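# Move long cardboard box from desk to far shelf

## Task

Pick up the long cardboard box lying on the desk and set it down on a shelf board in the final shelving section at the far end of the aisle (shelves on either side count). It must rest directly on the shelf, not on top of a carton, and no part of it may overhang the shelf's front edge. The robot must not fall over or finish tilted, or the task fails.

## Robot and tools

ROBOT. TidyBot++: a four-caster mobile base (0.54 m long, 0.50 m wide, 0.38 m high) carrying one seven-joint arm with a two-finger gripper. The shoulder sits 0.12 m ahead of the base centre and 0.68 m up. It starts folded, hand pointing down, the hand poking up to 0.08 m past the base front. Segments: upper arm 0.42 m, forearm 0.31 m, hand 0.31 m. Cameras: base_camera (fixed on the base, looking forward and down) and wrist_camera (on the hand, looking along it).

FRAMES. Base frame: origin on the floor below the base centre, x forward, y left, z up, metres. hand_pose and hand_target are in this frame; the point is the middle of the closed finger pads, its z axis runs out along the fingers, and the fingers open along its y axis. base_odometry is in the odometry frame (the base frame as it was when the scene began), counts wheel turns only, so slip looks like travel; heading in rad, left positive, -3.142 to 3.142. base_tilt is in degrees, positive when leaning forward or right.

move. One action per call, built from any of: "base", "joints", "target", plus optional "speeds" and "min_time_s"; "cameras" and "blocking" are not part of the action. All parts start together.
- base: an object of relative offsets from where the base is when the command starts, along its current axes: translate_m (forward +, -2 to 2 m), strafe_m (left +, -2 to 2 m), rotate_rad (counter-clockwise from above +, -6.3 to 6.3). Not a pose.
- joints: absolute angle targets keyed by name: joint_1_rad (vertical swing of the whole arm, positive is clockwise from above, opposite to heading), joint_2_rad (shoulder, -2.249 to 2.249, 0 is upright, + leans forward), joint_3_rad, joint_4_rad (elbow, -2.579 to 2.579), joint_5_rad, joint_6_rad (wrist, -2.099 to 2.099), joint_7_rad (hand roll; 1.57 with hand down puts the fingers opening left/right), and gripper_pos (0 fully open, about 85 mm gap, to 1 closed; gap roughly 85 x (1 - gripper_pos) mm). Unbounded joints take the short way; send steps under half a turn.
- target: one list of seven numbers, an absolute hand pose in the base frame: [x, y, z, qw, qx, qy, qz], metres then quaternion. With a target, joints may contain only gripper_pos. The solver picks joint angles itself and may swing the elbow; hand can overshoot. Poses low and forward just ahead of the base, or far from the current pose, may end off or hit the base. Unreachable poses wander up to 10 s then report time_out. To fine-tune, add (wanted - hand_pose) to the last target's xyz. To hold still, resend hand_target, not hand_pose.
- speeds: per-action caps: translate_m/strafe_m 0.05 to 0.5 m/s (give one value if both are used), rotate_rad 0.1 to 1.57 rad/s, gripper_pos 0.234 to 0.993 per s.
- min_time_s: 0.1 to 8 s, minimum duration of each arm motion.
- cameras: list of "base_camera", "wrist_camera" or "all"; [] none. Default: all for an empty move, none otherwise.
- blocking: true/omitted waits until everything rests; false returns in about 0.5 s while motion continues. A later move overrides only what it names.
An empty move just reports state and images. Actions last at most 15 s; base moves time out after 14 s.

wait(seconds 0 to 10, cameras): lets time pass, returns early once running motions rest; wait(0) reports an unblocked move under "earlier move". stop(cameras): brakes all your running motions. zoom_image(camera, region [x0,y0,x1,y1] pixels, top-left origin, max 504 x 504): closer look at the latest image. read_manual(section "licences"): licence texts only. finished_scene(scene: current number): ends the scene irreversibly; make no further calls in that reply.

RESULTS. base_status, joint_status, hand_status: "done", "moving", "off_target" (resting short, maybe still pushing), or stops "contact_stop", "time_out", "torque_fault", "limit_stop_at_motor_heat". "not_followed" / "joint command not followed" with "cause:" means a self-collision or unreachable check withheld the arm targets. on_its_own lists unrequested actions. motor_effort: percent of motor maximum per joint, bracket is the last action's peak; a squeezing gripper shows "off_target" with the reading where it met the object. ARM HIT, MOTOR HOT and OVER-TEMPERATURE FAULT lines warn of hits and heat. After an unexpected stop, refusal or torque fault, the rest of that reply's move, wait and finished_scene calls are skipped.

PRACTICAL NOTES. The gripper spring makes fingers grip a bit before the reading suggests. Loads make the arm sag; correct with the hand_pose difference, and never command a loaded joint to its current reading. Joints may rest up to their tolerance off target. A hand pointing down reaches at most about 0.94 m high, and only near the base. Camera intrinsics and extrinsics are given in the calibration; wrist camera pose errors grow with arm posture.

AVOID. Dropping the box or releasing it while moving; hitting desk, shelves or walls; the arm pushing furniture (it does not avoid obstacles and keeps pushing); driving or turning while the arm is snagged above about 0.6 m, reaching far out from folded, or swinging a stretched arm sideways (all can tip the robot); squeezing hard or gripping firmly while the box still rests on something; long holds with a stretched or loaded arm (heat). Back away to right a leaning robot.

Each tool is called after ">>>" as a command line: name --argument value for each argument, lists and objects as JSON in quotes; but a table of rows of numbers goes row by row, as --pt "numbers of a row", without its own name.

## Session

>>> move

Scene clock: 0.00 s.
base_odometry: x=+0.000 y=+0.000 heading=+0.000
base_tilt: forward=-0.7 right=+0.5
base_status: not commanded
joint_positions: joint_1_rad=+0.011 joint_2_rad=-0.370 joint_3_rad=+3.146 joint_4_rad=-2.526 joint_5_rad=-0.029 joint_6_rad=-0.918 joint_7_rad=+1.569 gripper_pos=+0.002
joint_status: not commanded
motor_effort: joint_1_rad=+2 joint_2_rad=-1 joint_3_rad=-1 joint_4_rad=+11 joint_5_rad=-1 joint_6_rad=+1 joint_7_rad=-1
hand_pose: x=+0.2502 y=+0.0066 z=+0.5901 quat_wxyz=(-0.012, +0.999, -0.016, +0.034) (m; base frame)
hand_target: x=+0.2502 y=+0.0066 z=+0.5900 quat_wxyz=(-0.012, +0.999, -0.016, +0.034) (m; base frame)
hand_status: not commanded
pictures: base_camera, wrist_camera

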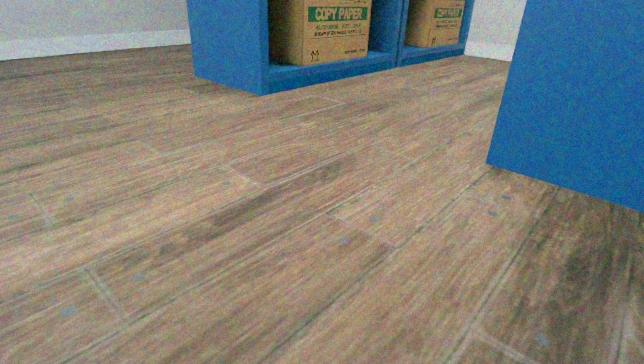

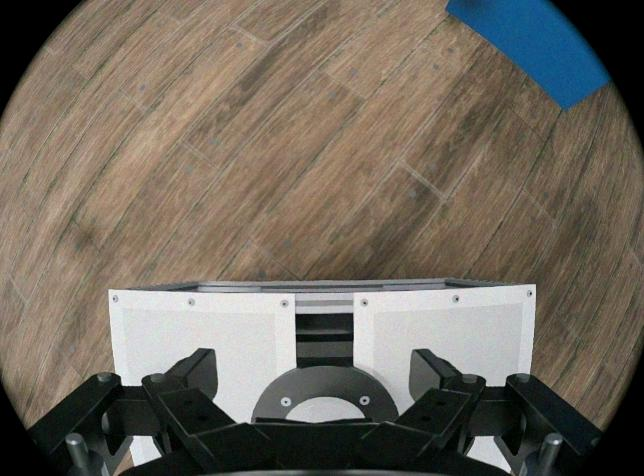

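>>> move --joints '{"joint_6_rad": 0.35}' --min_time_s 2 --cameras '["wrist_camera"]'

Scene clock: 2.90 s.
move: done
base_odometry: x=+0.000 y=+0.000 heading=+0.000
base_tilt: forward=-0.7 right=+0.6
base_status: not commanded
joint_positions: joint_1_rad=+0.011 joint_2_rad=-0.370 joint_3_rad=+3.146 joint_4_rad=-2.526 joint_5_rad=-0.029 joint_6_rad=+0.288 joint_7_rad=+1.569 gripper_pos=+0.002
joint_status: all done
motor_effort: joint_1_rad=+2(3) joint_2_rad=-5(5) joint_3_rad=+0(1) joint_4_rad=+16(16) joint_5_rad=-1(2) joint_6_rad=+9(9) joint_7_rad=-1(1)
hand_pose: x=+0.5266 y=-0.0073 z=+0.8096 quat_wxyz=(-0.002, +0.804, -0.020, +0.595)
hand_target: x=+0.5315 y=-0.0079 z=+0.8279 quat_wxyz=(-0.001, +0.785, -0.020, +0.619)
hand_status: not commanded
wrist_camera: T_world_to_cam=[[-0.03097, -0.99936, -0.01797, 0.01976], [-0.31178, 0.02675, -0.94978, 0.98624], [0.94965, -0.02381, -0.31241, -0.10983]] pos_world=[0.41241, -0.00924, 0.90275]

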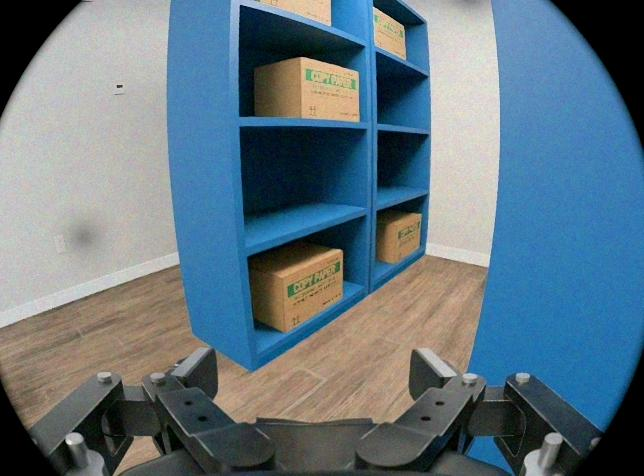

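>>> move --joints '{"joint_1_rad": 1.2}' --cameras '["wrist_camera"]'

>>> move --joints '{"joint_1_rad": 2.4}' --cameras '["wrist_camera"]'

>>> move --joints '{"joint_1_rad": 3.6}' --cameras '["wrist_camera"]'

>>> move --joints '{"joint_1_rad": 4.8}' --cameras '["wrist_camera"]'

Scene clock: 5.47 s.
move: done
base_odometry: x=+0.000 y=+0.000 heading=+0.000
base_tilt: forward=-0.7 right=+0.6
base_status: not commanded
joint_positions: joint_1_rad=+1.176 joint_2_rad=-0.370 joint_3_rad=+3.146 joint_4_rad=-2.526 joint_5_rad=-0.029 joint_6_rad=+0.289 joint_7_rad=+1.569 gripper_pos=+0.002
joint_status: all done
motor_effort: joint_1_rad=+1(3) joint_2_rad=-5(5) joint_3_rad=-1(1) joint_4_rad=+16(17) joint_5_rad=-1(2) joint_6_rad=+9(9) joint_7_rad=-1(1)
hand_pose: x=+0.2732 y=-0.3774 z=+0.8098 quat_wxyz=(+0.326, +0.660, -0.459, +0.498)
hand_target: x=+0.2652 y=-0.3858 z=+0.8279 quat_wxyz=(+0.346, +0.639, -0.457, +0.514)
hand_status: not commanded
wrist_camera: T_world_to_cam=[[-0.93035, -0.36622, -0.01805, 0.12682], [-0.0982, 0.29628, -0.95004, 0.96093], [0.35327, -0.8821, -0.31161, -0.03969]] pos_world=[0.22637, -0.27326, 0.90284]

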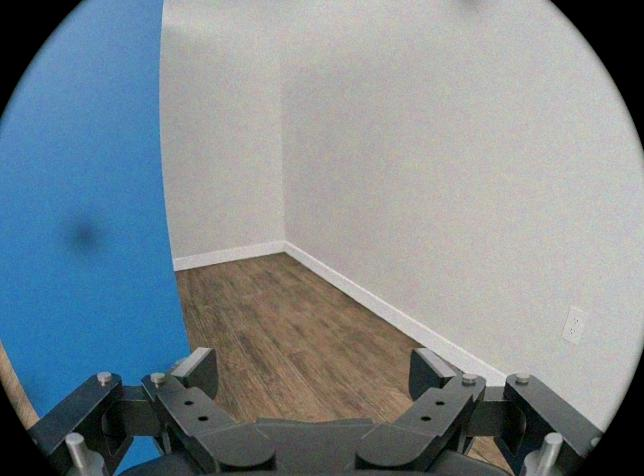

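Scene clock: 7.93 s.
move: done
base_odometry: x=+0.000 y=+0.000 heading=+0.000
base_tilt: forward=-0.7 right=+0.5
base_status: not commanded
joint_positions: joint_1_rad=+2.376 joint_2_rad=-0.370 joint_3_rad=+3.146 joint_4_rad=-2.526 joint_5_rad=-0.029 joint_6_rad=+0.289 joint_7_rad=+1.569 gripper_pos=+0.002
joint_status: all done
motor_effort: joint_1_rad=+1(2) joint_2_rad=-5(5) joint_3_rad=+0(1) joint_4_rad=+16(16) joint_5_rad=-1(2) joint_6_rad=+8(9) joint_7_rad=-1(1)
hand_pose: x=-0.1768 y=-0.2805 z=+0.8099 quat_wxyz=(+0.550, +0.285, -0.751, +0.227)
hand_target: x=-0.1876 y=-0.2761 z=+0.8279 quat_wxyz=(+0.576, +0.269, -0.737, +0.228)
hand_status: not commanded
wrist_camera: T_world_to_cam=[[-0.67843, 0.73444, -0.01805, 0.09685], [0.24049, 0.1988, -0.95007, 0.92063], [-0.69419, -0.6489, -0.3115, 0.08486]] pos_world=[-0.09679, -0.19909, 0.90284]

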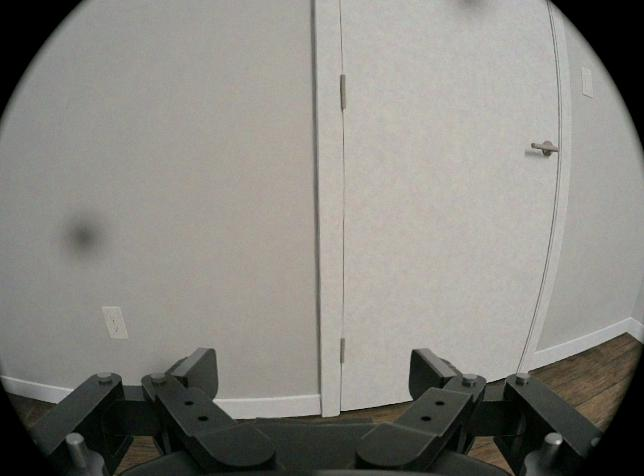

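Scene clock: 10.40 s.
move: done
base_odometry: x=+0.000 y=+0.000 heading=+0.000
base_tilt: forward=-0.7 right=+0.6
base_status: not commanded
joint_positions: joint_1_rad=+3.576 joint_2_rad=-0.370 joint_3_rad=+3.146 joint_4_rad=-2.526 joint_5_rad=-0.029 joint_6_rad=+0.289 joint_7_rad=+1.569 gripper_pos=+0.002
joint_status: all done
motor_effort: joint_1_rad=+2(3) joint_2_rad=-5(5) joint_3_rad=+0(1) joint_4_rad=+16(17) joint_5_rad=+0(1) joint_6_rad=+9(9) joint_7_rad=-1(1)
hand_pose: x=-0.2497 y=+0.1741 z=+0.8099 quat_wxyz=(+0.582, -0.189, -0.781, -0.124)
hand_target: x=-0.2494 y=+0.1857 z=+0.8279 quat_wxyz=(+0.604, -0.194, -0.761, -0.137)
hand_status: not commanded
wrist_camera: T_world_to_cam=[[0.43868, 0.89846, -0.01803, -0.03605], [0.27235, -0.15204, -0.95011, 0.91685], [-0.85638, 0.41188, -0.3114, 0.10401]] pos_world=[-0.14481, 0.12895, 0.90284]

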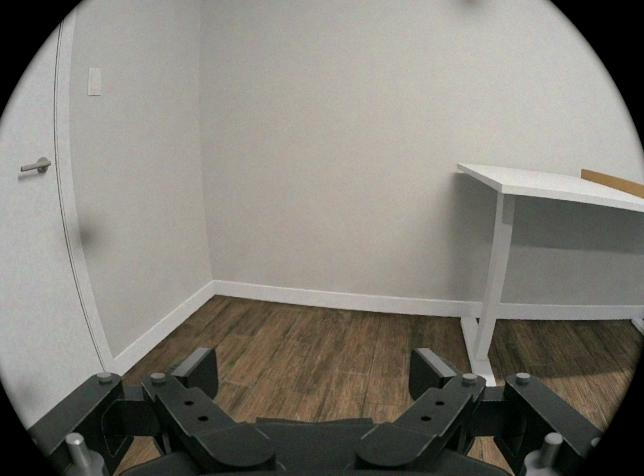

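Scene clock: 12.87 s.
move: done
base_odometry: x=+0.000 y=+0.000 heading=+0.000
base_tilt: forward=-0.7 right=+0.6
base_status: not commanded
joint_positions: joint_1_rad=+4.776 joint_2_rad=-0.370 joint_3_rad=+3.146 joint_4_rad=-2.526 joint_5_rad=-0.029 joint_6_rad=+0.289 joint_7_rad=+1.569 gripper_pos=+0.002
joint_status: all done
motor_effort: joint_1_rad=+1(3) joint_2_rad=-5(5) joint_3_rad=+0(1) joint_4_rad=+16(17) joint_5_rad=-1(2) joint_6_rad=+9(9) joint_7_rad=-1(1)
hand_pose: x=+0.1477 y=+0.4067 z=+0.8099 quat_wxyz=(+0.411, -0.597, -0.538, -0.431)
hand_target: x=+0.1586 y=+0.4107 z=+0.8279 quat_wxyz=(+0.421, -0.590, -0.518, -0.454)
hand_status: not commanded
wrist_camera: T_world_to_cam=[[0.99636, -0.08331, -0.01794, -0.10251], [-0.04294, -0.30895, -0.95011, 0.95434], [0.07361, 0.94742, -0.3114, -0.00657]] pos_world=[0.1436, 0.29252, 0.90284]

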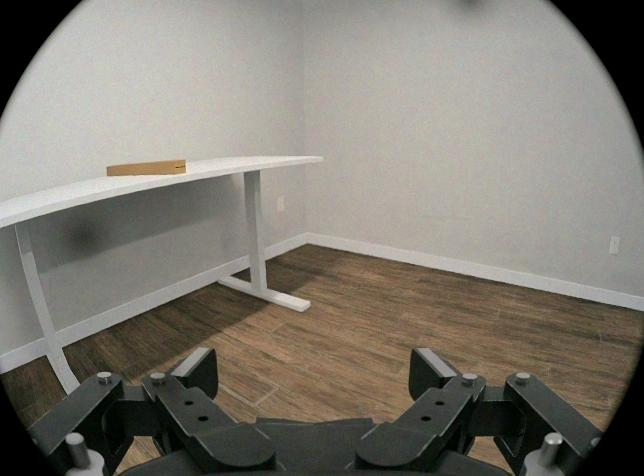

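>>> move --base '{"translate_m": 0.26, "strafe_m": 1.05, "rotate_rad": 2.3}' --joints '{"joint_1_rad": 6.283, "joint_2_rad": -0.2, "joint_4_rad": -2.0, "joint_6_rad": -0.5}' --min_time_s 3 --cameras '["wrist_camera", "base_camera"]'

Scene clock: 18.53 s.
move: done
base_odometry: x=+0.260 y=+1.050 heading=+2.300
base_tilt: forward=-0.7 right=+0.6
base_status: done
joint_positions: joint_1_rad=+6.262 joint_2_rad=-0.222 joint_3_rad=+3.146 joint_4_rad=-2.050 joint_5_rad=-0.029 joint_6_rad=-0.440 joint_7_rad=+1.569 gripper_pos=+0.002
joint_status: all done
motor_effort: joint_1_rad=+1(3) joint_2_rad=-11(12) joint_3_rad=+0(3) joint_4_rad=+17(18) joint_5_rad=-1(2) joint_6_rad=+7(10) joint_7_rad=-1(1)
hand_pose: x=+0.5691 y=+0.0127 z=+0.8124 quat_wxyz=(+0.015, -0.906, +0.002, -0.423)
hand_target: x=+0.5738 y=+0.0037 z=+0.8154 quat_wxyz=(+0.011, -0.913, +0.011, -0.408)
hand_status: not commanded
pictures: base_camera, wrist_camera
wrist_camera: T_world_to_cam=[[0.01223, -0.99969, -0.02152, 0.01948], [-0.65854, 0.00814, -0.7525, 1.0389], [0.75245, 0.02337, -0.65824, 0.24371]] pos_world=[0.50054, 0.00532, 0.94261]

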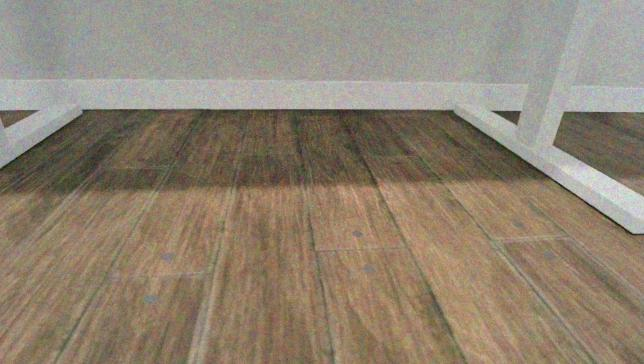

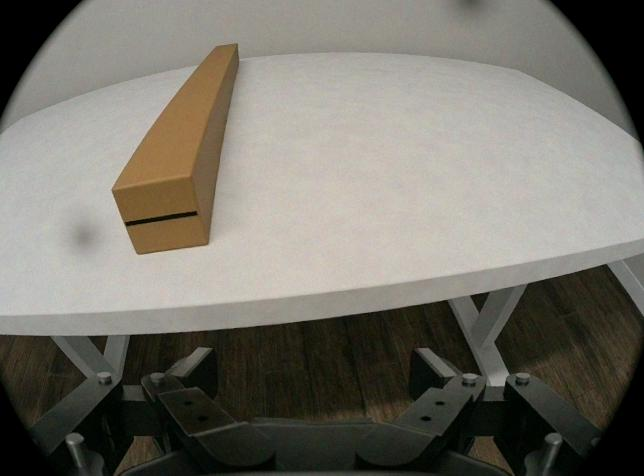

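>>> move --joints '{"joint_2_rad": 0.0, "joint_4_rad": -1.222, "joint_6_rad": -1.134}'

>>> move --base '{"translate_m": 0.22, "strafe_m": 0.12}' --cameras '["wrist_camera"]'

Scene clock: 23.97 s.
move: done
base_odometry: x=+0.260 y=+1.050 heading=+2.300
base_tilt: forward=-0.7 right=+0.6
base_status: not commanded
joint_positions: joint_1_rad=+6.262 joint_2_rad=-0.032 joint_3_rad=+3.146 joint_4_rad=-1.271 joint_5_rad=-0.029 joint_6_rad=-1.073 joint_7_rad=+1.569 gripper_pos=+0.002
joint_status: all done
motor_effort: joint_1_rad=+2(2) joint_2_rad=-16(17) joint_3_rad=-1(1) joint_4_rad=+16(19) joint_5_rad=-1(2) joint_6_rad=+7(9) joint_7_rad=+0(1)
hand_pose: x=+0.6322 y=+0.0179 z=+0.9945 quat_wxyz=(+0.018, -0.915, -0.006, -0.403)
hand_target: x=+0.6346 y=+0.0074 z=+0.9900 quat_wxyz=(+0.014, -0.924, +0.003, -0.383)
hand_status: not commanded
pictures: none

Scene clock: 25.63 s.
move: done
base_odometry: x=+0.024 y=+1.135 heading=+2.300
base_tilt: forward=-0.7 right=+0.6
base_status: done
joint_positions: joint_1_rad=+6.263 joint_2_rad=-0.014 joint_3_rad=+3.146 joint_4_rad=-1.269 joint_5_rad=-0.029 joint_6_rad=-1.077 joint_7_rad=+1.569 gripper_pos=+0.002
joint_status: not commanded
motor_effort: joint_1_rad=+1(3) joint_2_rad=-17(20) joint_3_rad=-1(2) joint_4_rad=+16(17) joint_5_rad=-2(2) joint_6_rad=+7(8) joint_7_rad=+0(1)
hand_pose: x=+0.6371 y=+0.0173 z=+0.9856 quat_wxyz=(+0.018, -0.919, -0.005, -0.394)
hand_target: x=+0.6346 y=+0.0074 z=+0.9900 quat_wxyz=(+0.014, -0.924, +0.003, -0.383)
hand_status: not commanded
wrist_camera: T_world_to_cam=[[0.02724, -0.99942, -0.02043, 0.01626], [-0.70489, -0.00471, -0.7093, 1.20121], [0.7088, 0.03372, -0.70461, 0.37967]] pos_world=[0.57717, 0.00911, 1.11987]

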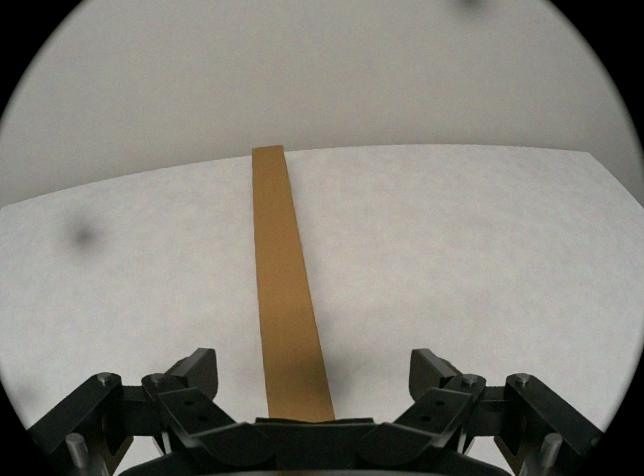

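>>> move --base '{"translate_m": 0.015, "strafe_m": -0.083, "rotate_rad": 0.17}' --cameras '["wrist_camera", "base_camera"]'

Scene clock: 31.10 s.
move: done
base_odometry: x=+0.076 y=+1.201 heading=+2.470
base_tilt: forward=-0.7 right=+0.6
base_status: done
joint_positions: joint_1_rad=+6.266 joint_2_rad=-0.014 joint_3_rad=+3.146 joint_4_rad=-1.268 joint_5_rad=-0.029 joint_6_rad=-1.077 joint_7_rad=+1.569 gripper_pos=+0.002
joint_status: not commanded
motor_effort: joint_1_rad=+1(4) joint_2_rad=-17(19) joint_3_rad=-1(2) joint_4_rad=+16(17) joint_5_rad=-2(2) joint_6_rad=+7(7) joint_7_rad=-1(1)
hand_pose: x=+0.6372 y=+0.0162 z=+0.9857 quat_wxyz=(+0.017, -0.919, -0.004, -0.394)
hand_target: x=+0.6346 y=+0.0074 z=+0.9900 quat_wxyz=(+0.014, -0.924, +0.003, -0.383)
hand_status: not commanded
pictures: base_camera, wrist_camera
wrist_camera: T_world_to_cam=[[0.02505, -0.99948, -0.02036, 0.01645], [-0.70492, -0.00322, -0.70928, 1.20132], [0.70884, 0.03212, -0.70464, 0.37972]] pos_world=[0.57726, 0.00811, 1.11997]

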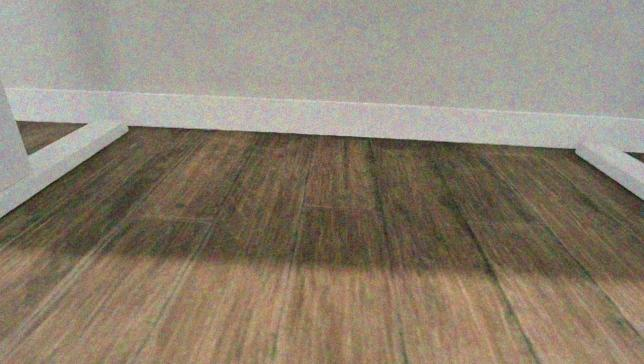

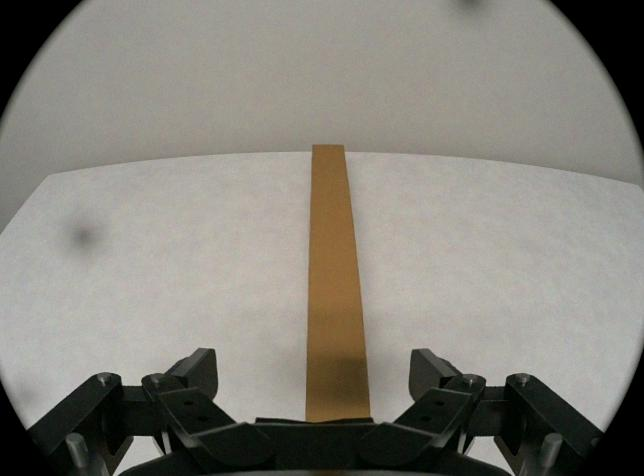

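>>> move --joints '{"joint_1_rad": 6.30, "joint_2_rad": 0.44, "joint_3_rad": 3.1416, "joint_4_rad": -0.68, "joint_5_rad": 0.0, "joint_6_rad": -2.05, "joint_7_rad": 1.571, "gripper_pos": 0.0}' --min_time_s 2.5 --cameras '["wrist_camera"]'

Scene clock: 34.97 s.
move: done
base_odometry: x=+0.076 y=+1.201 heading=+2.470
base_tilt: forward=-0.7 right=+0.6
base_status: not commanded
joint_positions: joint_1_rad=+6.274 joint_2_rad=+0.407 joint_3_rad=+3.146 joint_4_rad=-0.724 joint_5_rad=-0.029 joint_6_rad=-1.997 joint_7_rad=+1.569 gripper_pos=+0.002
joint_status: all done
motor_effort: joint_1_rad=+1(3) joint_2_rad=-27(28) joint_3_rad=-1(3) joint_4_rad=+13(17) joint_5_rad=-1(2) joint_6_rad=+0(7) joint_7_rad=-1(2)
hand_pose: x=+0.5742 y=+0.0120 z=+0.8911 quat_wxyz=(+0.012, -1.000, -0.008, -0.007)
hand_target: x=+0.5723 y=-0.0063 z=+0.8883 quat_wxyz=(+0.000, -1.000, +0.008, +0.014)
hand_status: not commanded
wrist_camera: T_world_to_cam=[[0.02373, -0.99949, -0.02136, 0.01366], [-0.9997, -0.02387, 0.00642, 0.62142], [-0.00692, 0.02121, -0.99975, 1.03202]] pos_world=[0.62805, 0.0066, 1.02806]

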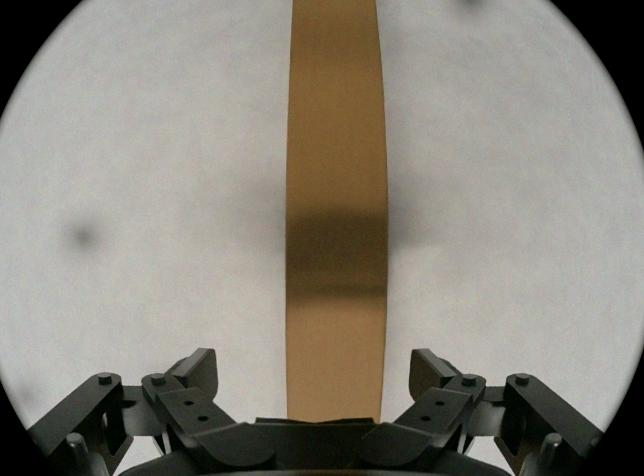

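>>> move --base '{"translate_m": 0.14, "strafe_m": -0.014}' --speeds '{"translate_m": 0.2}' --cameras '["wrist_camera"]'

Scene clock: 36.67 s.
move: done
base_odometry: x=-0.025 y=+1.299 heading=+2.470
base_tilt: forward=-0.7 right=+0.6
base_status: done
joint_positions: joint_1_rad=+6.278 joint_2_rad=+0.421 joint_3_rad=+3.146 joint_4_rad=-0.722 joint_5_rad=-0.029 joint_6_rad=-2.005 joint_7_rad=+1.569 gripper_pos=+0.002
joint_status: not commanded
motor_effort: joint_1_rad=+2(2) joint_2_rad=-27(31) joint_3_rad=-1(2) joint_4_rad=+12(14) joint_5_rad=-1(2) joint_6_rad=+0(2) joint_7_rad=-1(1)
hand_pose: x=+0.5750 y=+0.0105 z=+0.8852 quat_wxyz=(+0.012, -1.000, -0.006, +0.003)
hand_target: x=+0.5723 y=-0.0063 z=+0.8883 quat_wxyz=(+0.000, -1.000, +0.008, +0.014)
hand_status: not commanded
wrist_camera: T_world_to_cam=[[0.0202, -0.99956, -0.02154, 0.01414], [-0.99943, -0.02077, 0.02656, 0.60427], [-0.027, 0.02099, -0.99942, 1.03743]] pos_world=[0.63164, 0.0049, 1.02108]

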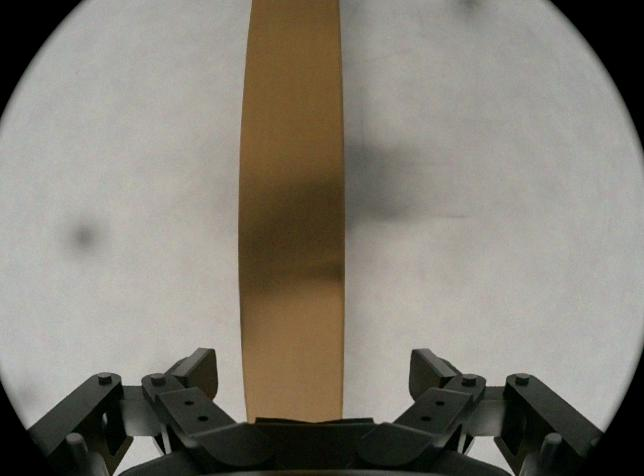

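>>> move --base '{"strafe_m": 0.010}'

>>> move --joints '{"joint_2_rad": 0.435, "joint_4_rad": -0.78, "joint_6_rad": -1.95}' --min_time_s 1.5 --cameras '["wrist_camera"]'

Scene clock: 37.57 s.
move: done
base_odometry: x=-0.031 y=+1.292 heading=+2.470
base_tilt: forward=-0.7 right=+0.6
base_status: done
joint_positions: joint_1_rad=+6.284 joint_2_rad=+0.421 joint_3_rad=+3.146 joint_4_rad=-0.722 joint_5_rad=-0.028 joint_6_rad=-2.005 joint_7_rad=+1.569 gripper_pos=+0.002
joint_status: not commanded
motor_effort: joint_1_rad=+2(3) joint_2_rad=-27(29) joint_3_rad=-1(2) joint_4_rad=+13(13) joint_5_rad=-1(2) joint_6_rad=+0(1) joint_7_rad=-1(1)
hand_pose: x=+0.5751 y=+0.0078 z=+0.8853 quat_wxyz=(+0.012, -1.000, -0.003, +0.003)
hand_target: x=+0.5723 y=-0.0063 z=+0.8883 quat_wxyz=(+0.000, -1.000, +0.008, +0.014)
hand_status: not commanded
pictures: none

Scene clock: 39.37 s.
move: done
base_odometry: x=-0.031 y=+1.292 heading=+2.470
base_tilt: forward=-0.7 right=+0.6
base_status: not commanded
joint_positions: joint_1_rad=+6.284 joint_2_rad=+0.421 joint_3_rad=+3.146 joint_4_rad=-0.750 joint_5_rad=-0.029 joint_6_rad=-1.997 joint_7_rad=+1.569 gripper_pos=+0.002
joint_status: all done
motor_effort: joint_1_rad=+1(2) joint_2_rad=-27(28) joint_3_rad=-1(1) joint_4_rad=+13(14) joint_5_rad=-1(2) joint_6_rad=+0(1) joint_7_rad=-1(1)
hand_pose: x=+0.5721 y=+0.0078 z=+0.8771 quat_wxyz=(+0.012, -1.000, -0.003, +0.013)
hand_target: x=+0.5836 y=-0.0065 z=+0.8617 quat_wxyz=(+0.000, -1.000, +0.008, +0.012)
hand_status: not commanded
wrist_camera: T_world_to_cam=[[0.01363, -0.99966, -0.02204, 0.0156], [-0.99876, -0.01467, 0.04764, 0.58268], [-0.04794, 0.02137, -0.99862, 1.04054]] pos_world=[0.63163, 0.00191, 1.0117]

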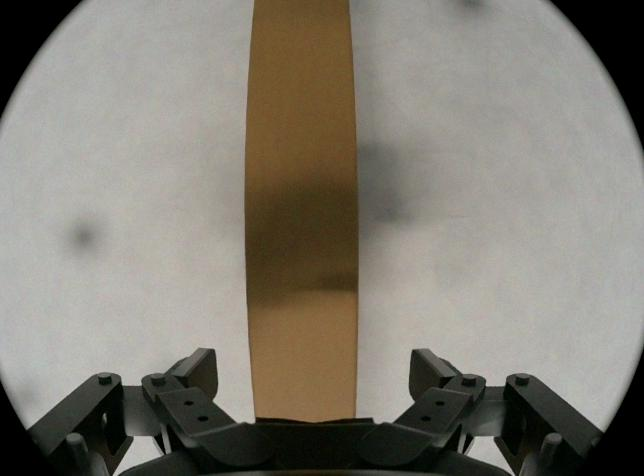

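>>> move --base '{"strafe_m": 0.006}' --joints '{"joint_2_rad": 0.435, "joint_4_rad": -0.92, "joint_6_rad": -1.81}' --min_time_s 2 --cameras '["wrist_camera"]'

Scene clock: 41.80 s.
move: done
base_odometry: x=-0.035 y=+1.287 heading=+2.470
base_tilt: forward=-0.7 right=+0.5
base_status: done
joint_positions: joint_1_rad=+6.286 joint_2_rad=+0.421 joint_3_rad=+3.146 joint_4_rad=-0.890 joint_5_rad=-0.028 joint_6_rad=-1.862 joint_7_rad=+1.569 gripper_pos=+0.002
joint_status: all done
motor_effort: joint_1_rad=+1(4) joint_2_rad=-28(31) joint_3_rad=-1(2) joint_4_rad=+13(14) joint_5_rad=-1(2) joint_6_rad=+0(1) joint_7_rad=-1(1)
hand_pose: x=+0.5851 y=+0.0070 z=+0.8358 quat_wxyz=(+0.013, -1.000, +0.000, +0.015)
hand_target: x=+0.5960 y=-0.0067 z=+0.8195 quat_wxyz=(+0.000, -1.000, +0.008, +0.012)
hand_status: not commanded
wrist_camera: T_world_to_cam=[[0.00756, -0.9997, -0.02327, 0.0182], [-0.99862, -0.00876, 0.05181, 0.59396], [-0.052, 0.02284, -0.99839, 1.00206]] pos_world=[0.64511, 0.00051, 0.9701]

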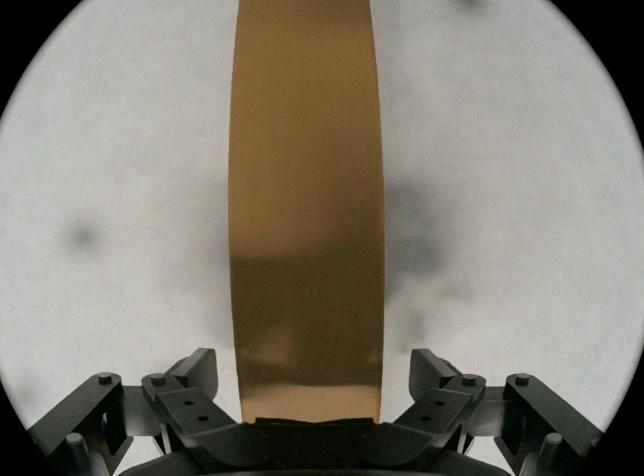

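>>> move --joints '{"joint_2_rad": 0.435, "joint_4_rad": -0.98, "joint_6_rad": -1.72}' --min_time_s 1.5 --cameras '["wrist_camera"]'

Scene clock: 43.80 s.
move: done
base_odometry: x=-0.035 y=+1.287 heading=+2.470
base_tilt: forward=-0.7 right=+0.6
base_status: not commanded
joint_positions: joint_1_rad=+6.286 joint_2_rad=+0.421 joint_3_rad=+3.146 joint_4_rad=-0.943 joint_5_rad=-0.028 joint_6_rad=-1.781 joint_7_rad=+1.569 gripper_pos=+0.002
joint_status: all done
motor_effort: joint_1_rad=+2(2) joint_2_rad=-24(30) joint_3_rad=-1(1) joint_4_rad=+12(15) joint_5_rad=-1(2) joint_6_rad=+1(2) joint_7_rad=+0(1)
hand_pose: x=+0.5977 y=+0.0070 z=+0.8195 quat_wxyz=(+0.013, -1.000, +0.001, +0.001)
hand_target: x=+0.6089 y=-0.0069 z=+0.8009 quat_wxyz=(+0.000, -1.000, +0.008, -0.003)
hand_status: not commanded
wrist_camera: T_world_to_cam=[[0.00591, -0.99971, -0.02348, 0.01898], [-0.99971, -0.00646, 0.02333, 0.63131], [-0.02348, 0.02333, -0.99945, 0.97029]] pos_world=[0.65379, 0.00041, 0.95547]

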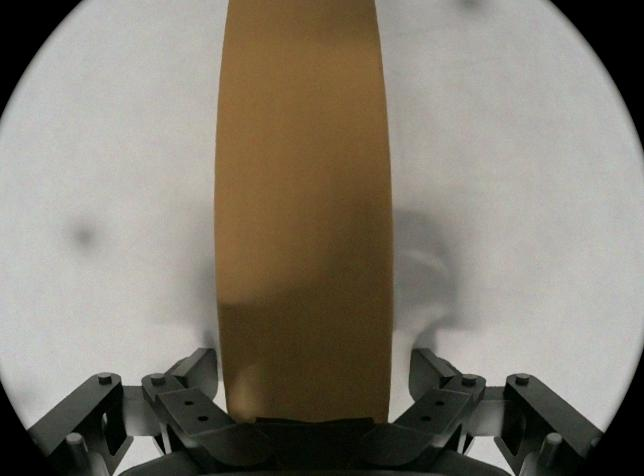

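>>> move --joints '{"gripper_pos": 0.32}' --speeds '{"gripper_pos": 0.234}' --cameras '["wrist_camera"]'

Scene clock: 47.20 s.
move: done
base_odometry: x=-0.035 y=+1.287 heading=+2.470
base_tilt: forward=-0.7 right=+0.6
base_status: not commanded
joint_positions: joint_1_rad=+6.293 joint_2_rad=+0.406 joint_3_rad=+3.146 joint_4_rad=-0.943 joint_5_rad=-0.022 joint_6_rad=-1.773 joint_7_rad=+1.569 gripper_pos=+0.317
joint_status: all done
motor_effort: joint_1_rad=-2(2) joint_2_rad=-17(24) joint_3_rad=-3(4) joint_4_rad=+8(12) joint_5_rad=-5(6) joint_6_rad=+1(2) joint_7_rad=-1(1)
hand_pose: x=+0.5982 y=+0.0016 z=+0.8264 quat_wxyz=(+0.010, -1.000, +0.005, -0.010)
hand_target: x=+0.6089 y=-0.0069 z=+0.8009 quat_wxyz=(+0.000, -1.000, +0.008, -0.003)
hand_status: not commanded
wrist_camera: T_world_to_cam=[[-0.00233, -0.99986, -0.01679, 0.01312], [-1, 0.00231, 0.00105, 0.65026], [-0.00101, 0.0168, -0.99986, 0.96417]] pos_world=[0.65125, -0.00458, 0.96358]

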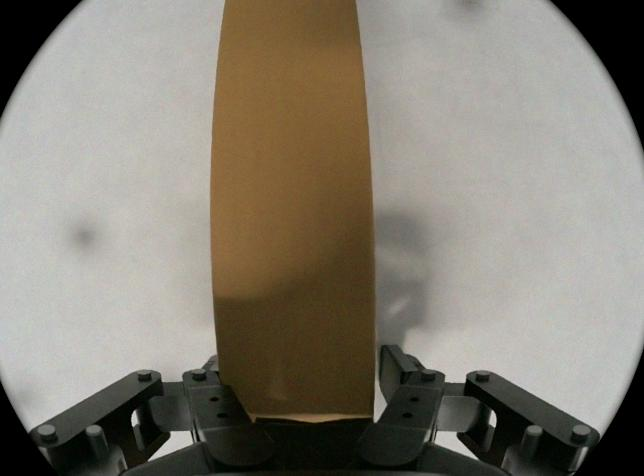

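>>> move --joints '{"joint_2_rad": 0.405, "joint_4_rad": -0.96, "joint_6_rad": -1.72}' --min_time_s 1 --cameras '["wrist_camera"]'

Scene clock: 49.10 s.
move: done
base_odometry: x=-0.035 y=+1.287 heading=+2.470
base_tilt: forward=-0.7 right=+0.6
base_status: not commanded
joint_positions: joint_1_rad=+6.293 joint_2_rad=+0.406 joint_3_rad=+3.146 joint_4_rad=-0.943 joint_5_rad=-0.022 joint_6_rad=-1.773 joint_7_rad=+1.569 gripper_pos=+0.317
joint_status: all done
motor_effort: joint_1_rad=-1(2) joint_2_rad=-22(22) joint_3_rad=-2(3) joint_4_rad=+11(11) joint_5_rad=-4(6) joint_6_rad=+1(2) joint_7_rad=-1(1)
hand_pose: x=+0.5981 y=+0.0016 z=+0.8267 quat_wxyz=(+0.010, -1.000, +0.005, -0.010)
hand_target: x=+0.6101 y=-0.0069 z=+0.8220 quat_wxyz=(+0.000, -1.000, +0.008, -0.028)
hand_status: not commanded
wrist_camera: T_world_to_cam=[[-0.00232, -0.99986, -0.0168, 0.01312], [-1, 0.00231, 0.00035, 0.65073], [-0.00031, 0.0168, -0.99986, 0.96412]] pos_world=[0.65105, -0.00458, 0.96398]

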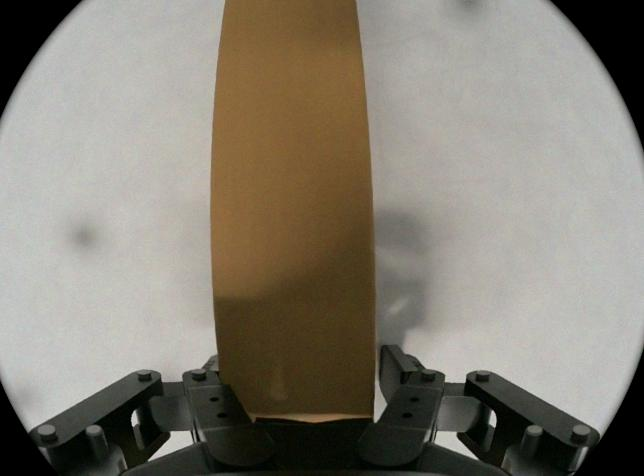

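>>> move --joints '{"joint_2_rad": 0.385, "joint_4_rad": -0.96, "joint_6_rad": -1.74}' --min_time_s 1 --cameras '["wrist_camera"]'

>>> zoom_image --camera "wrist_camera" --region '[140, 300, 480, 476]'

Scene clock: 50.43 s.
move: done
base_odometry: x=-0.035 y=+1.287 heading=+2.470
base_tilt: forward=-0.8 right=+0.5
base_status: not commanded
joint_positions: joint_1_rad=+6.293 joint_2_rad=+0.405 joint_3_rad=+3.146 joint_4_rad=-0.943 joint_5_rad=-0.022 joint_6_rad=-1.773 joint_7_rad=+1.569 gripper_pos=+0.317
joint_status: all done
motor_effort: joint_1_rad=+1(1) joint_2_rad=-25(25) joint_3_rad=-2(3) joint_4_rad=+12(13) joint_5_rad=-3(4) joint_6_rad=+0(1) joint_7_rad=-1(1)
hand_pose: x=+0.5981 y=+0.0016 z=+0.8269 quat_wxyz=(+0.010, -1.000, +0.005, -0.011)
hand_target: x=+0.6010 y=-0.0068 z=+0.8313 quat_wxyz=(+0.000, -1.000, +0.008, -0.028)
hand_status: not commanded
wrist_camera: T_world_to_cam=[[-0.00231, -0.99986, -0.0168, 0.01312], [-1, 0.00231, -0.00005, 0.65102], [0.00009, 0.0168, -0.99986, 0.96406]] pos_world=[0.65095, -0.00458, 0.96418]

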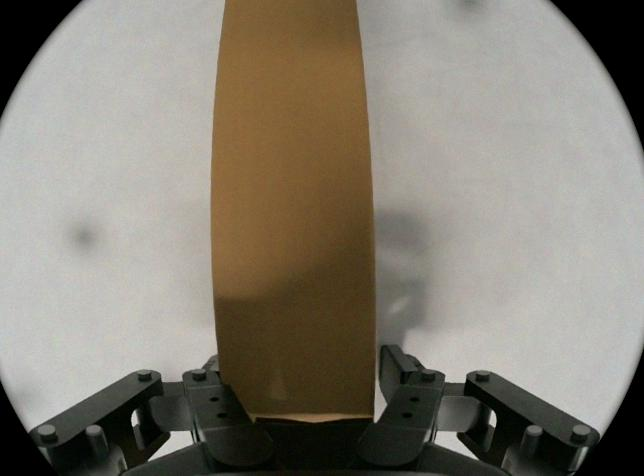

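Scaled by 1.482.

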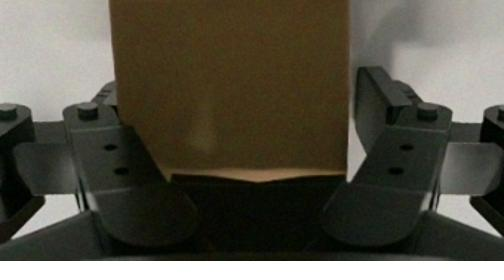

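>>> move --joints '{"gripper_pos": 0.35}' --speeds '{"gripper_pos": 0.234}' --cameras '["wrist_camera"]'

Scene clock: 51.17 s.
move: done
base_odometry: x=-0.035 y=+1.287 heading=+2.470
base_tilt: forward=-0.7 right=+0.6
base_status: not commanded
joint_positions: joint_1_rad=+6.293 joint_2_rad=+0.403 joint_3_rad=+3.146 joint_4_rad=-0.943 joint_5_rad=-0.022 joint_6_rad=-1.773 joint_7_rad=+1.569 gripper_pos=+0.351
joint_status: all done
motor_effort: joint_1_rad=+0(1) joint_2_rad=-25(25) joint_3_rad=-2(2) joint_4_rad=+11(12) joint_5_rad=-3(3) joint_6_rad=+0(0) joint_7_rad=-1(1)
hand_pose: x=+0.5977 y=+0.0016 z=+0.8279 quat_wxyz=(+0.010, -1.000, +0.005, -0.012)
hand_target: x=+0.6010 y=-0.0068 z=+0.8313 quat_wxyz=(+0.000, -1.000, +0.008, -0.028)
hand_status: not commanded
wrist_camera: T_world_to_cam=[[-0.00237, -0.99986, -0.0168, 0.01319], [-0.99999, 0.00241, -0.00225, 0.65254], [0.00229, 0.0168, -0.99986, 0.96382]] pos_world=[0.65035, -0.00458, 0.96537]

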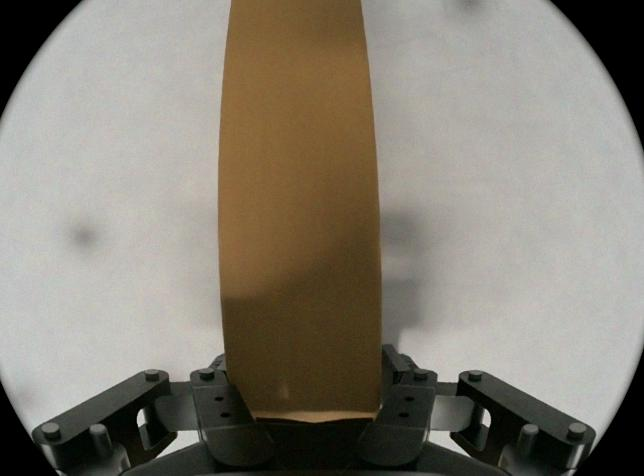

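>>> move --joints '{"gripper_pos": 0.37}' --speeds '{"gripper_pos": 0.234}'

>>> move --joints '{"gripper_pos": 0.39}' --speeds '{"gripper_pos": 0.234}' --cameras '["wrist_camera"]'

Scene clock: 51.93 s.
move: done
base_odometry: x=-0.035 y=+1.287 heading=+2.470
base_tilt: forward=-0.6 right=+0.6
base_status: not commanded
joint_positions: joint_1_rad=+6.293 joint_2_rad=+0.403 joint_3_rad=+3.146 joint_4_rad=-0.943 joint_5_rad=-0.022 joint_6_rad=-1.773 joint_7_rad=+1.569 gripper_pos=+0.371
joint_status: all done
motor_effort: joint_1_rad=+0(1) joint_2_rad=-25(25) joint_3_rad=-2(2) joint_4_rad=+12(12) joint_5_rad=-2(3) joint_6_rad=+0(1) joint_7_rad=-1(1)
hand_pose: x=+0.5977 y=+0.0016 z=+0.8279 quat_wxyz=(+0.010, -1.000, +0.005, -0.012)
hand_target: x=+0.6010 y=-0.0068 z=+0.8313 quat_wxyz=(+0.000, -1.000, +0.008, -0.028)
hand_status: not commanded
pictures: none

Scene clock: 52.60 s.
move: done
base_odometry: x=-0.035 y=+1.287 heading=+2.470
base_tilt: forward=-0.7 right=+0.6
base_status: not commanded
joint_positions: joint_1_rad=+6.293 joint_2_rad=+0.402 joint_3_rad=+3.146 joint_4_rad=-0.943 joint_5_rad=-0.022 joint_6_rad=-1.773 joint_7_rad=+1.569 gripper_pos=+0.391
joint_status: all done
motor_effort: joint_1_rad=+0(2) joint_2_rad=-24(25) joint_3_rad=-1(2) joint_4_rad=+11(13) joint_5_rad=-2(3) joint_6_rad=+0(1) joint_7_rad=-1(1)
hand_pose: x=+0.5976 y=+0.0016 z=+0.8282 quat_wxyz=(+0.010, -1.000, +0.005, -0.012)
hand_target: x=+0.6010 y=-0.0068 z=+0.8313 quat_wxyz=(+0.000, -1.000, +0.008, -0.028)
hand_status: not commanded
wrist_camera: T_world_to_cam=[[-0.00226, -0.99986, -0.0168, 0.01312], [-0.99999, 0.00231, -0.00295, 0.65301], [0.00299, 0.0168, -0.99985, 0.96366]] pos_world=[0.65015, -0.00458, 0.96567]

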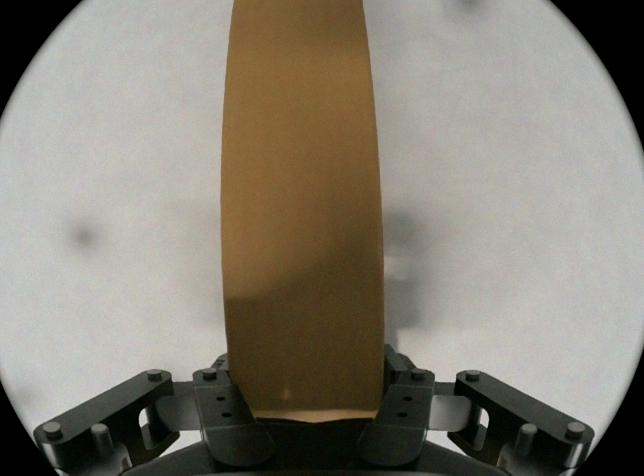

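>>> move --joints '{"gripper_pos": 0.41}' --speeds '{"gripper_pos": 0.234}'

>>> move --joints '{"gripper_pos": 0.43}' --speeds '{"gripper_pos": 0.234}'

Scene clock: 53.33 s.
move: done
base_odometry: x=-0.035 y=+1.287 heading=+2.470
base_tilt: forward=-0.7 right=+0.6
base_status: not commanded
joint_positions: joint_1_rad=+6.293 joint_2_rad=+0.402 joint_3_rad=+3.146 joint_4_rad=-0.943 joint_5_rad=-0.022 joint_6_rad=-1.773 joint_7_rad=+1.569 gripper_pos=+0.411
joint_status: all done
motor_effort: joint_1_rad=+1(1) joint_2_rad=-24(25) joint_3_rad=-1(2) joint_4_rad=+11(12) joint_5_rad=-2(3) joint_6_rad=+0(1) joint_7_rad=-1(1)
hand_pose: x=+0.5975 y=+0.0016 z=+0.8285 quat_wxyz=(+0.010, -1.000, +0.005, -0.012)
hand_target: x=+0.6010 y=-0.0068 z=+0.8313 quat_wxyz=(+0.000, -1.000, +0.008, -0.028)
hand_status: not commanded
pictures: none

Scene clock: 54.00 s.
move: done
base_odometry: x=-0.035 y=+1.287 heading=+2.470
base_tilt: forward=-0.7 right=+0.5
base_status: not commanded
joint_positions: joint_1_rad=+6.293 joint_2_rad=+0.401 joint_3_rad=+3.146 joint_4_rad=-0.943 joint_5_rad=-0.022 joint_6_rad=-1.773 joint_7_rad=+1.569 gripper_pos=+0.431
joint_status: all done
motor_effort: joint_1_rad=+0(1) joint_2_rad=-24(25) joint_3_rad=-2(2) joint_4_rad=+12(12) joint_5_rad=-2(3) joint_6_rad=+0(1) joint_7_rad=-1(1)
hand_pose: x=+0.5975 y=+0.0016 z=+0.8288 quat_wxyz=(+0.010, -1.000, +0.005, -0.013)
hand_target: x=+0.6010 y=-0.0068 z=+0.8313 quat_wxyz=(+0.000, -1.000, +0.008, -0.028)
hand_status: not commanded
pictures: none

>>> move --joints '{"gripper_pos": 0.45}' --speeds '{"gripper_pos": 0.234}' --cameras '["wrist_camera"]'

>>> zoom_image --camera "wrist_camera" --region '[140, 300, 480, 476]'

Scene clock: 54.97 s.
move: done
base_odometry: x=-0.035 y=+1.287 heading=+2.470
base_tilt: forward=-0.7 right=+0.6
base_status: not commanded
joint_positions: joint_1_rad=+6.293 joint_2_rad=+0.400 joint_3_rad=+3.146 joint_4_rad=-0.943 joint_5_rad=-0.022 joint_6_rad=-1.773 joint_7_rad=+1.569 gripper_pos=+0.449
joint_status: all done
motor_effort: joint_1_rad=+0(2) joint_2_rad=-24(25) joint_3_rad=-2(2) joint_4_rad=+11(12) joint_5_rad=-3(3) joint_6_rad=+0(1) joint_7_rad=-1(1)
hand_pose: x=+0.5974 y=+0.0016 z=+0.8291 quat_wxyz=(+0.010, -1.000, +0.005, -0.013)
hand_target: x=+0.6010 y=-0.0068 z=+0.8313 quat_wxyz=(+0.000, -1.000, +0.008, -0.028)
hand_status: not commanded
wrist_camera: T_world_to_cam=[[-0.00223, -0.99986, -0.01671, 0.01302], [-0.99999, 0.00231, -0.00475, 0.65425], [0.00479, 0.0167, -0.99985, 0.96349]] pos_world=[0.64965, -0.00458, 0.96667]

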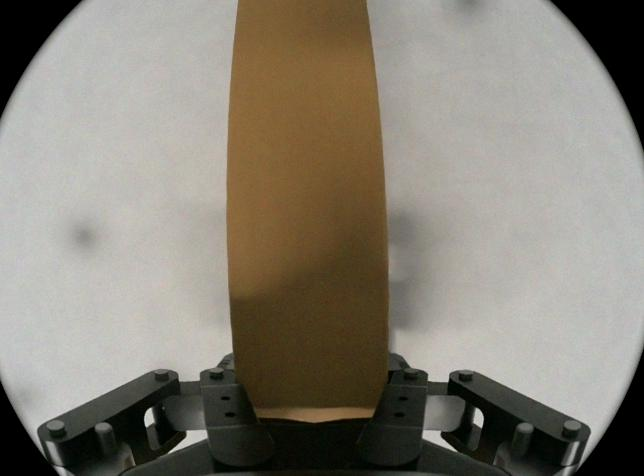

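Scaled by 1.482.

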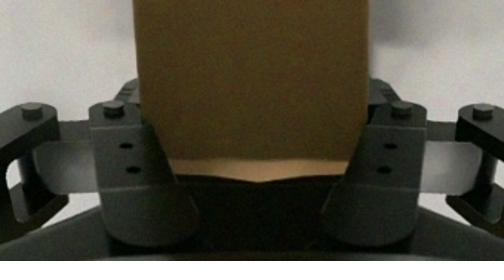

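>>> move --joints '{"gripper_pos": 0.465}' --speeds '{"gripper_pos": 0.234}'

>>> move --joints '{"gripper_pos": 0.48}' --speeds '{"gripper_pos": 0.234}' --cameras '["wrist_camera"]'

Scene clock: 56.17 s.
move: done
base_odometry: x=-0.035 y=+1.287 heading=+2.470
base_tilt: forward=-0.7 right=+0.5
base_status: not commanded
joint_positions: joint_1_rad=+6.293 joint_2_rad=+0.400 joint_3_rad=+3.146 joint_4_rad=-0.943 joint_5_rad=-0.022 joint_6_rad=-1.773 joint_7_rad=+1.569 gripper_pos=+0.464
joint_status: all done
motor_effort: joint_1_rad=+1(1) joint_2_rad=-24(25) joint_3_rad=-1(2) joint_4_rad=+11(12) joint_5_rad=-2(3) joint_6_rad=+0(1) joint_7_rad=-1(1)
hand_pose: x=+0.5973 y=+0.0016 z=+0.8294 quat_wxyz=(+0.010, -1.000, +0.005, -0.013)
hand_target: x=+0.6010 y=-0.0068 z=+0.8313 quat_wxyz=(+0.000, -1.000, +0.008, -0.028)
hand_status: not commanded
pictures: none

Scene clock: 57.20 s.
move: done
base_odometry: x=-0.035 y=+1.287 heading=+2.470
base_tilt: forward=-0.7 right=+0.5
base_status: not commanded
joint_positions: joint_1_rad=+6.293 joint_2_rad=+0.400 joint_3_rad=+3.146 joint_4_rad=-0.943 joint_5_rad=-0.022 joint_6_rad=-1.773 joint_7_rad=+1.569 gripper_pos=+0.476
joint_status: all done
motor_effort: joint_1_rad=+1(2) joint_2_rad=-24(24) joint_3_rad=-1(2) joint_4_rad=+11(12) joint_5_rad=-3(3) joint_6_rad=+0(1) joint_7_rad=-1(2)
hand_pose: x=+0.5972 y=+0.0016 z=+0.8295 quat_wxyz=(+0.010, -1.000, +0.005, -0.013)
hand_target: x=+0.6010 y=-0.0068 z=+0.8313 quat_wxyz=(+0.000, -1.000, +0.008, -0.028)
hand_status: not commanded
wrist_camera: T_world_to_cam=[[-0.00222, -0.99986, -0.01671, 0.01302], [-0.99998, 0.00231, -0.00565, 0.65482], [0.00569, 0.0167, -0.99984, 0.9634]] pos_world=[0.64935, -0.00458, 0.96717]

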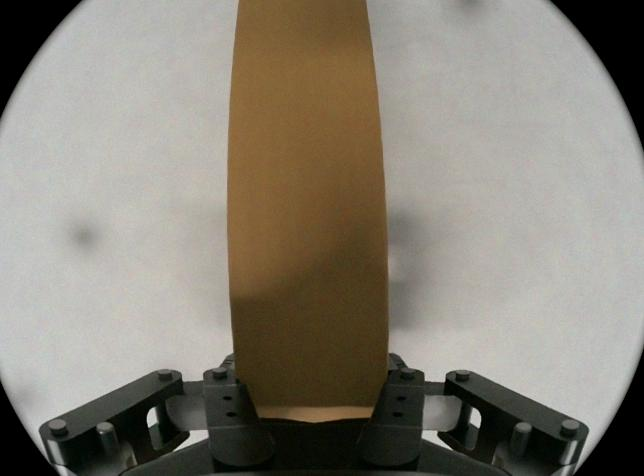

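>>> move --joints '{"gripper_pos": 0.495}' --speeds '{"gripper_pos": 0.234}'

Scene clock: 57.97 s.
move: off_target
base_odometry: x=-0.035 y=+1.287 heading=+2.470
base_tilt: forward=-0.7 right=+0.5
base_status: not commanded
joint_positions: joint_1_rad=+6.293 joint_2_rad=+0.399 joint_3_rad=+3.146 joint_4_rad=-0.943 joint_5_rad=-0.022 joint_6_rad=-1.773 joint_7_rad=+1.569 gripper_pos=+0.483
joint_status: gripper_pos off_target (ended at +0.483, target +0.495)
motor_effort: joint_1_rad=+1(1) joint_2_rad=-24(24) joint_3_rad=-1(2) joint_4_rad=+11(12) joint_5_rad=-3(3) joint_6_rad=+0(1) joint_7_rad=-1(2)
hand_pose: x=+0.5972 y=+0.0016 z=+0.8296 quat_wxyz=(+0.010, -1.000, +0.005, -0.014)
hand_target: x=+0.6010 y=-0.0068 z=+0.8313 quat_wxyz=(+0.000, -1.000, +0.008, -0.028)
hand_status: not commanded
pictures: none

>>> move --joints '{"joint_2_rad": 0.42, "joint_4_rad": -0.72, "joint_6_rad": -1.96}' --min_time_s 3 --cameras '["wrist_camera"]'

Scene clock: 61.43 s.
move: done
base_odometry: x=-0.035 y=+1.287 heading=+2.470
base_tilt: forward=-0.7 right=+0.5
base_status: not commanded
joint_positions: joint_1_rad=+6.293 joint_2_rad=+0.399 joint_3_rad=+3.146 joint_4_rad=-0.767 joint_5_rad=-0.022 joint_6_rad=-1.908 joint_7_rad=+1.569 gripper_pos=+0.483
joint_status: all done
motor_effort: joint_1_rad=+1(2) joint_2_rad=-28(30) joint_3_rad=-1(2) joint_4_rad=+13(15) joint_5_rad=-2(3) joint_6_rad=+1(2) joint_7_rad=-1(1)
hand_pose: x=+0.5927 y=+0.0015 z=+0.8826 quat_wxyz=(+0.009, -0.999, +0.004, -0.034)
hand_target: x=+0.5891 y=-0.0066 z=+0.8862 quat_wxyz=(+0.000, -1.000, +0.008, -0.021)
hand_status: not commanded
wrist_camera: T_world_to_cam=[[0.00121, -0.99988, -0.01527, 0.01046], [-0.99892, -0.00049, -0.04647, 0.68597], [0.04646, 0.01531, -0.9988, 0.99139]] pos_world=[0.63915, -0.00438, 1.02224]

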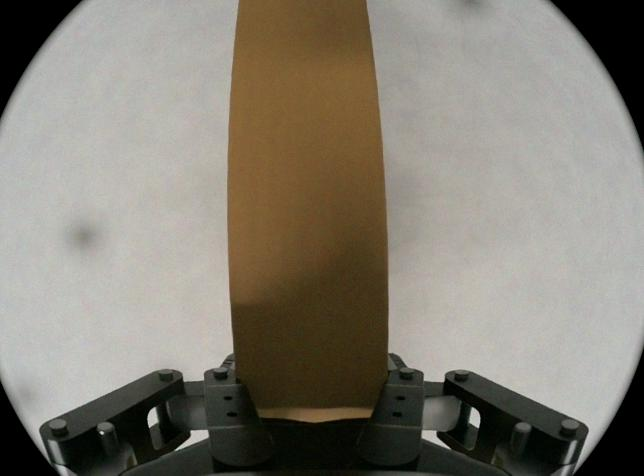

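>>> move --base '{"translate_m": -0.5}' --joints '{"joint_7_rad": 0.0}' --min_time_s 3 --cameras '["wrist_camera"]'

Scene clock: 66.17 s.
move: done
base_odometry: x=+0.356 y=+0.976 heading=+2.470
base_tilt: forward=-0.7 right=+0.6
base_status: done
joint_positions: joint_1_rad=+6.294 joint_2_rad=+0.403 joint_3_rad=+3.146 joint_4_rad=-0.765 joint_5_rad=-0.022 joint_6_rad=-1.917 joint_7_rad=+0.065 gripper_pos=+0.483
joint_status: all done
motor_effort: joint_1_rad=+2(3) joint_2_rad=-27(31) joint_3_rad=-1(2) joint_4_rad=+13(14) joint_5_rad=-1(2) joint_6_rad=+1(3) joint_7_rad=-1(2)
hand_pose: x=+0.5909 y=+0.0011 z=+0.8816 quat_wxyz=(+0.026, -0.727, +0.686, -0.015)
hand_target: x=+0.5891 y=-0.0066 z=+0.8862 quat_wxyz=(+0.015, -0.701, +0.713, -0.015)
hand_status: not commanded
wrist_camera: T_world_to_cam=[[-0.99626, -0.06578, -0.05595, 0.6343], [-0.06782, 0.99707, 0.03532, 0.0608], [0.05347, 0.03898, -0.99781, 0.98548]] pos_world=[0.58336, -0.05731, 1.01666]

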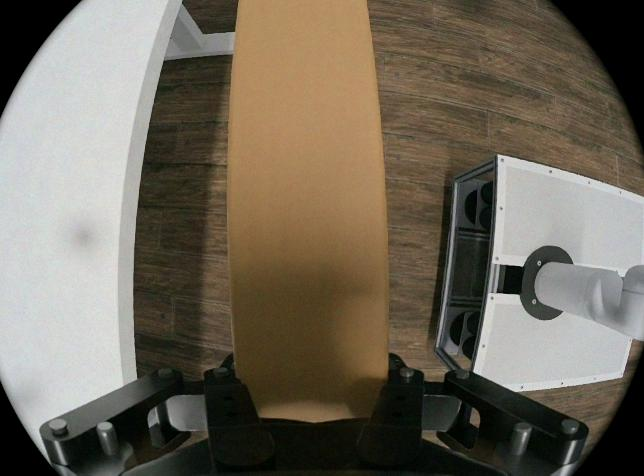

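>>> move --joints '{"joint_1_rad": 6.30, "joint_2_rad": -0.15, "joint_4_rad": -1.83, "joint_6_rad": -1.50, "joint_7_rad": -0.03}' --min_time_s 3 --base '{"translate_m": -0.728, "strafe_m": 0.325, "rotate_rad": -1.57}' --cameras '["wrist_camera", "base_camera"]'

Scene clock: 69.77 s.
move: done
base_odometry: x=+0.724 y=+0.268 heading=+0.900
base_tilt: forward=-0.7 right=+0.6
base_status: done
joint_positions: joint_1_rad=+6.296 joint_2_rad=-0.123 joint_3_rad=+3.146 joint_4_rad=-1.802 joint_5_rad=-0.022 joint_6_rad=-1.553 joint_7_rad=+0.035 gripper_pos=+0.483
joint_status: all done
motor_effort: joint_1_rad=+1(5) joint_2_rad=-10(31) joint_3_rad=-1(3) joint_4_rad=+14(15) joint_5_rad=-1(3) joint_6_rad=-1(2) joint_7_rad=-1(2)
hand_pose: x=+0.3521 y=+0.0042 z=+0.7556 quat_wxyz=(-0.023, -0.712, +0.700, +0.040)
hand_target: x=+0.3566 y=-0.0026 z=+0.7525 quat_wxyz=(-0.014, -0.690, +0.723, +0.014)
hand_status: not commanded
pictures: base_camera, wrist_camera
wrist_camera: T_world_to_cam=[[-0.9955, -0.02614, 0.09114, 0.27795], [-0.02193, 0.99866, 0.04686, 0.02103], [-0.09224, 0.04465, -0.99474, 0.92137]] pos_world=[0.36215, -0.05487, 0.8902]

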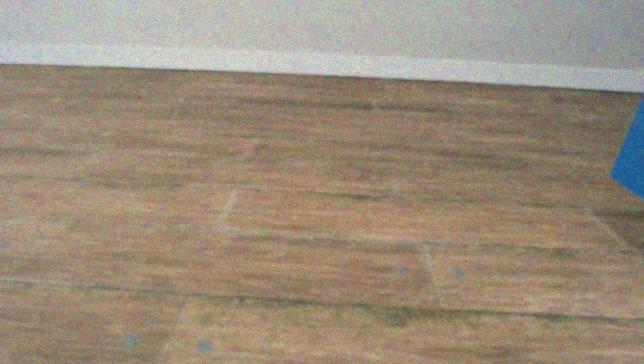

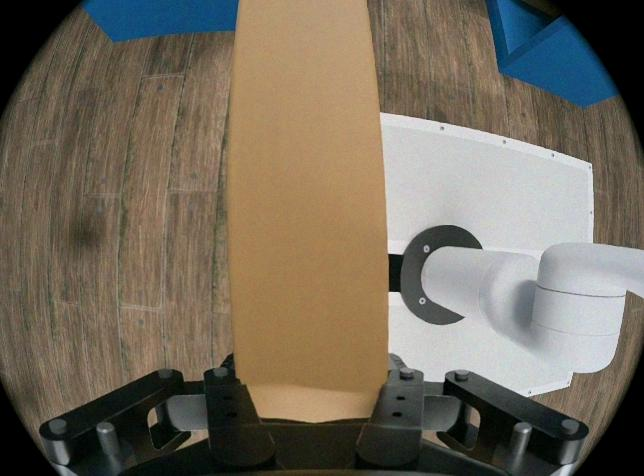

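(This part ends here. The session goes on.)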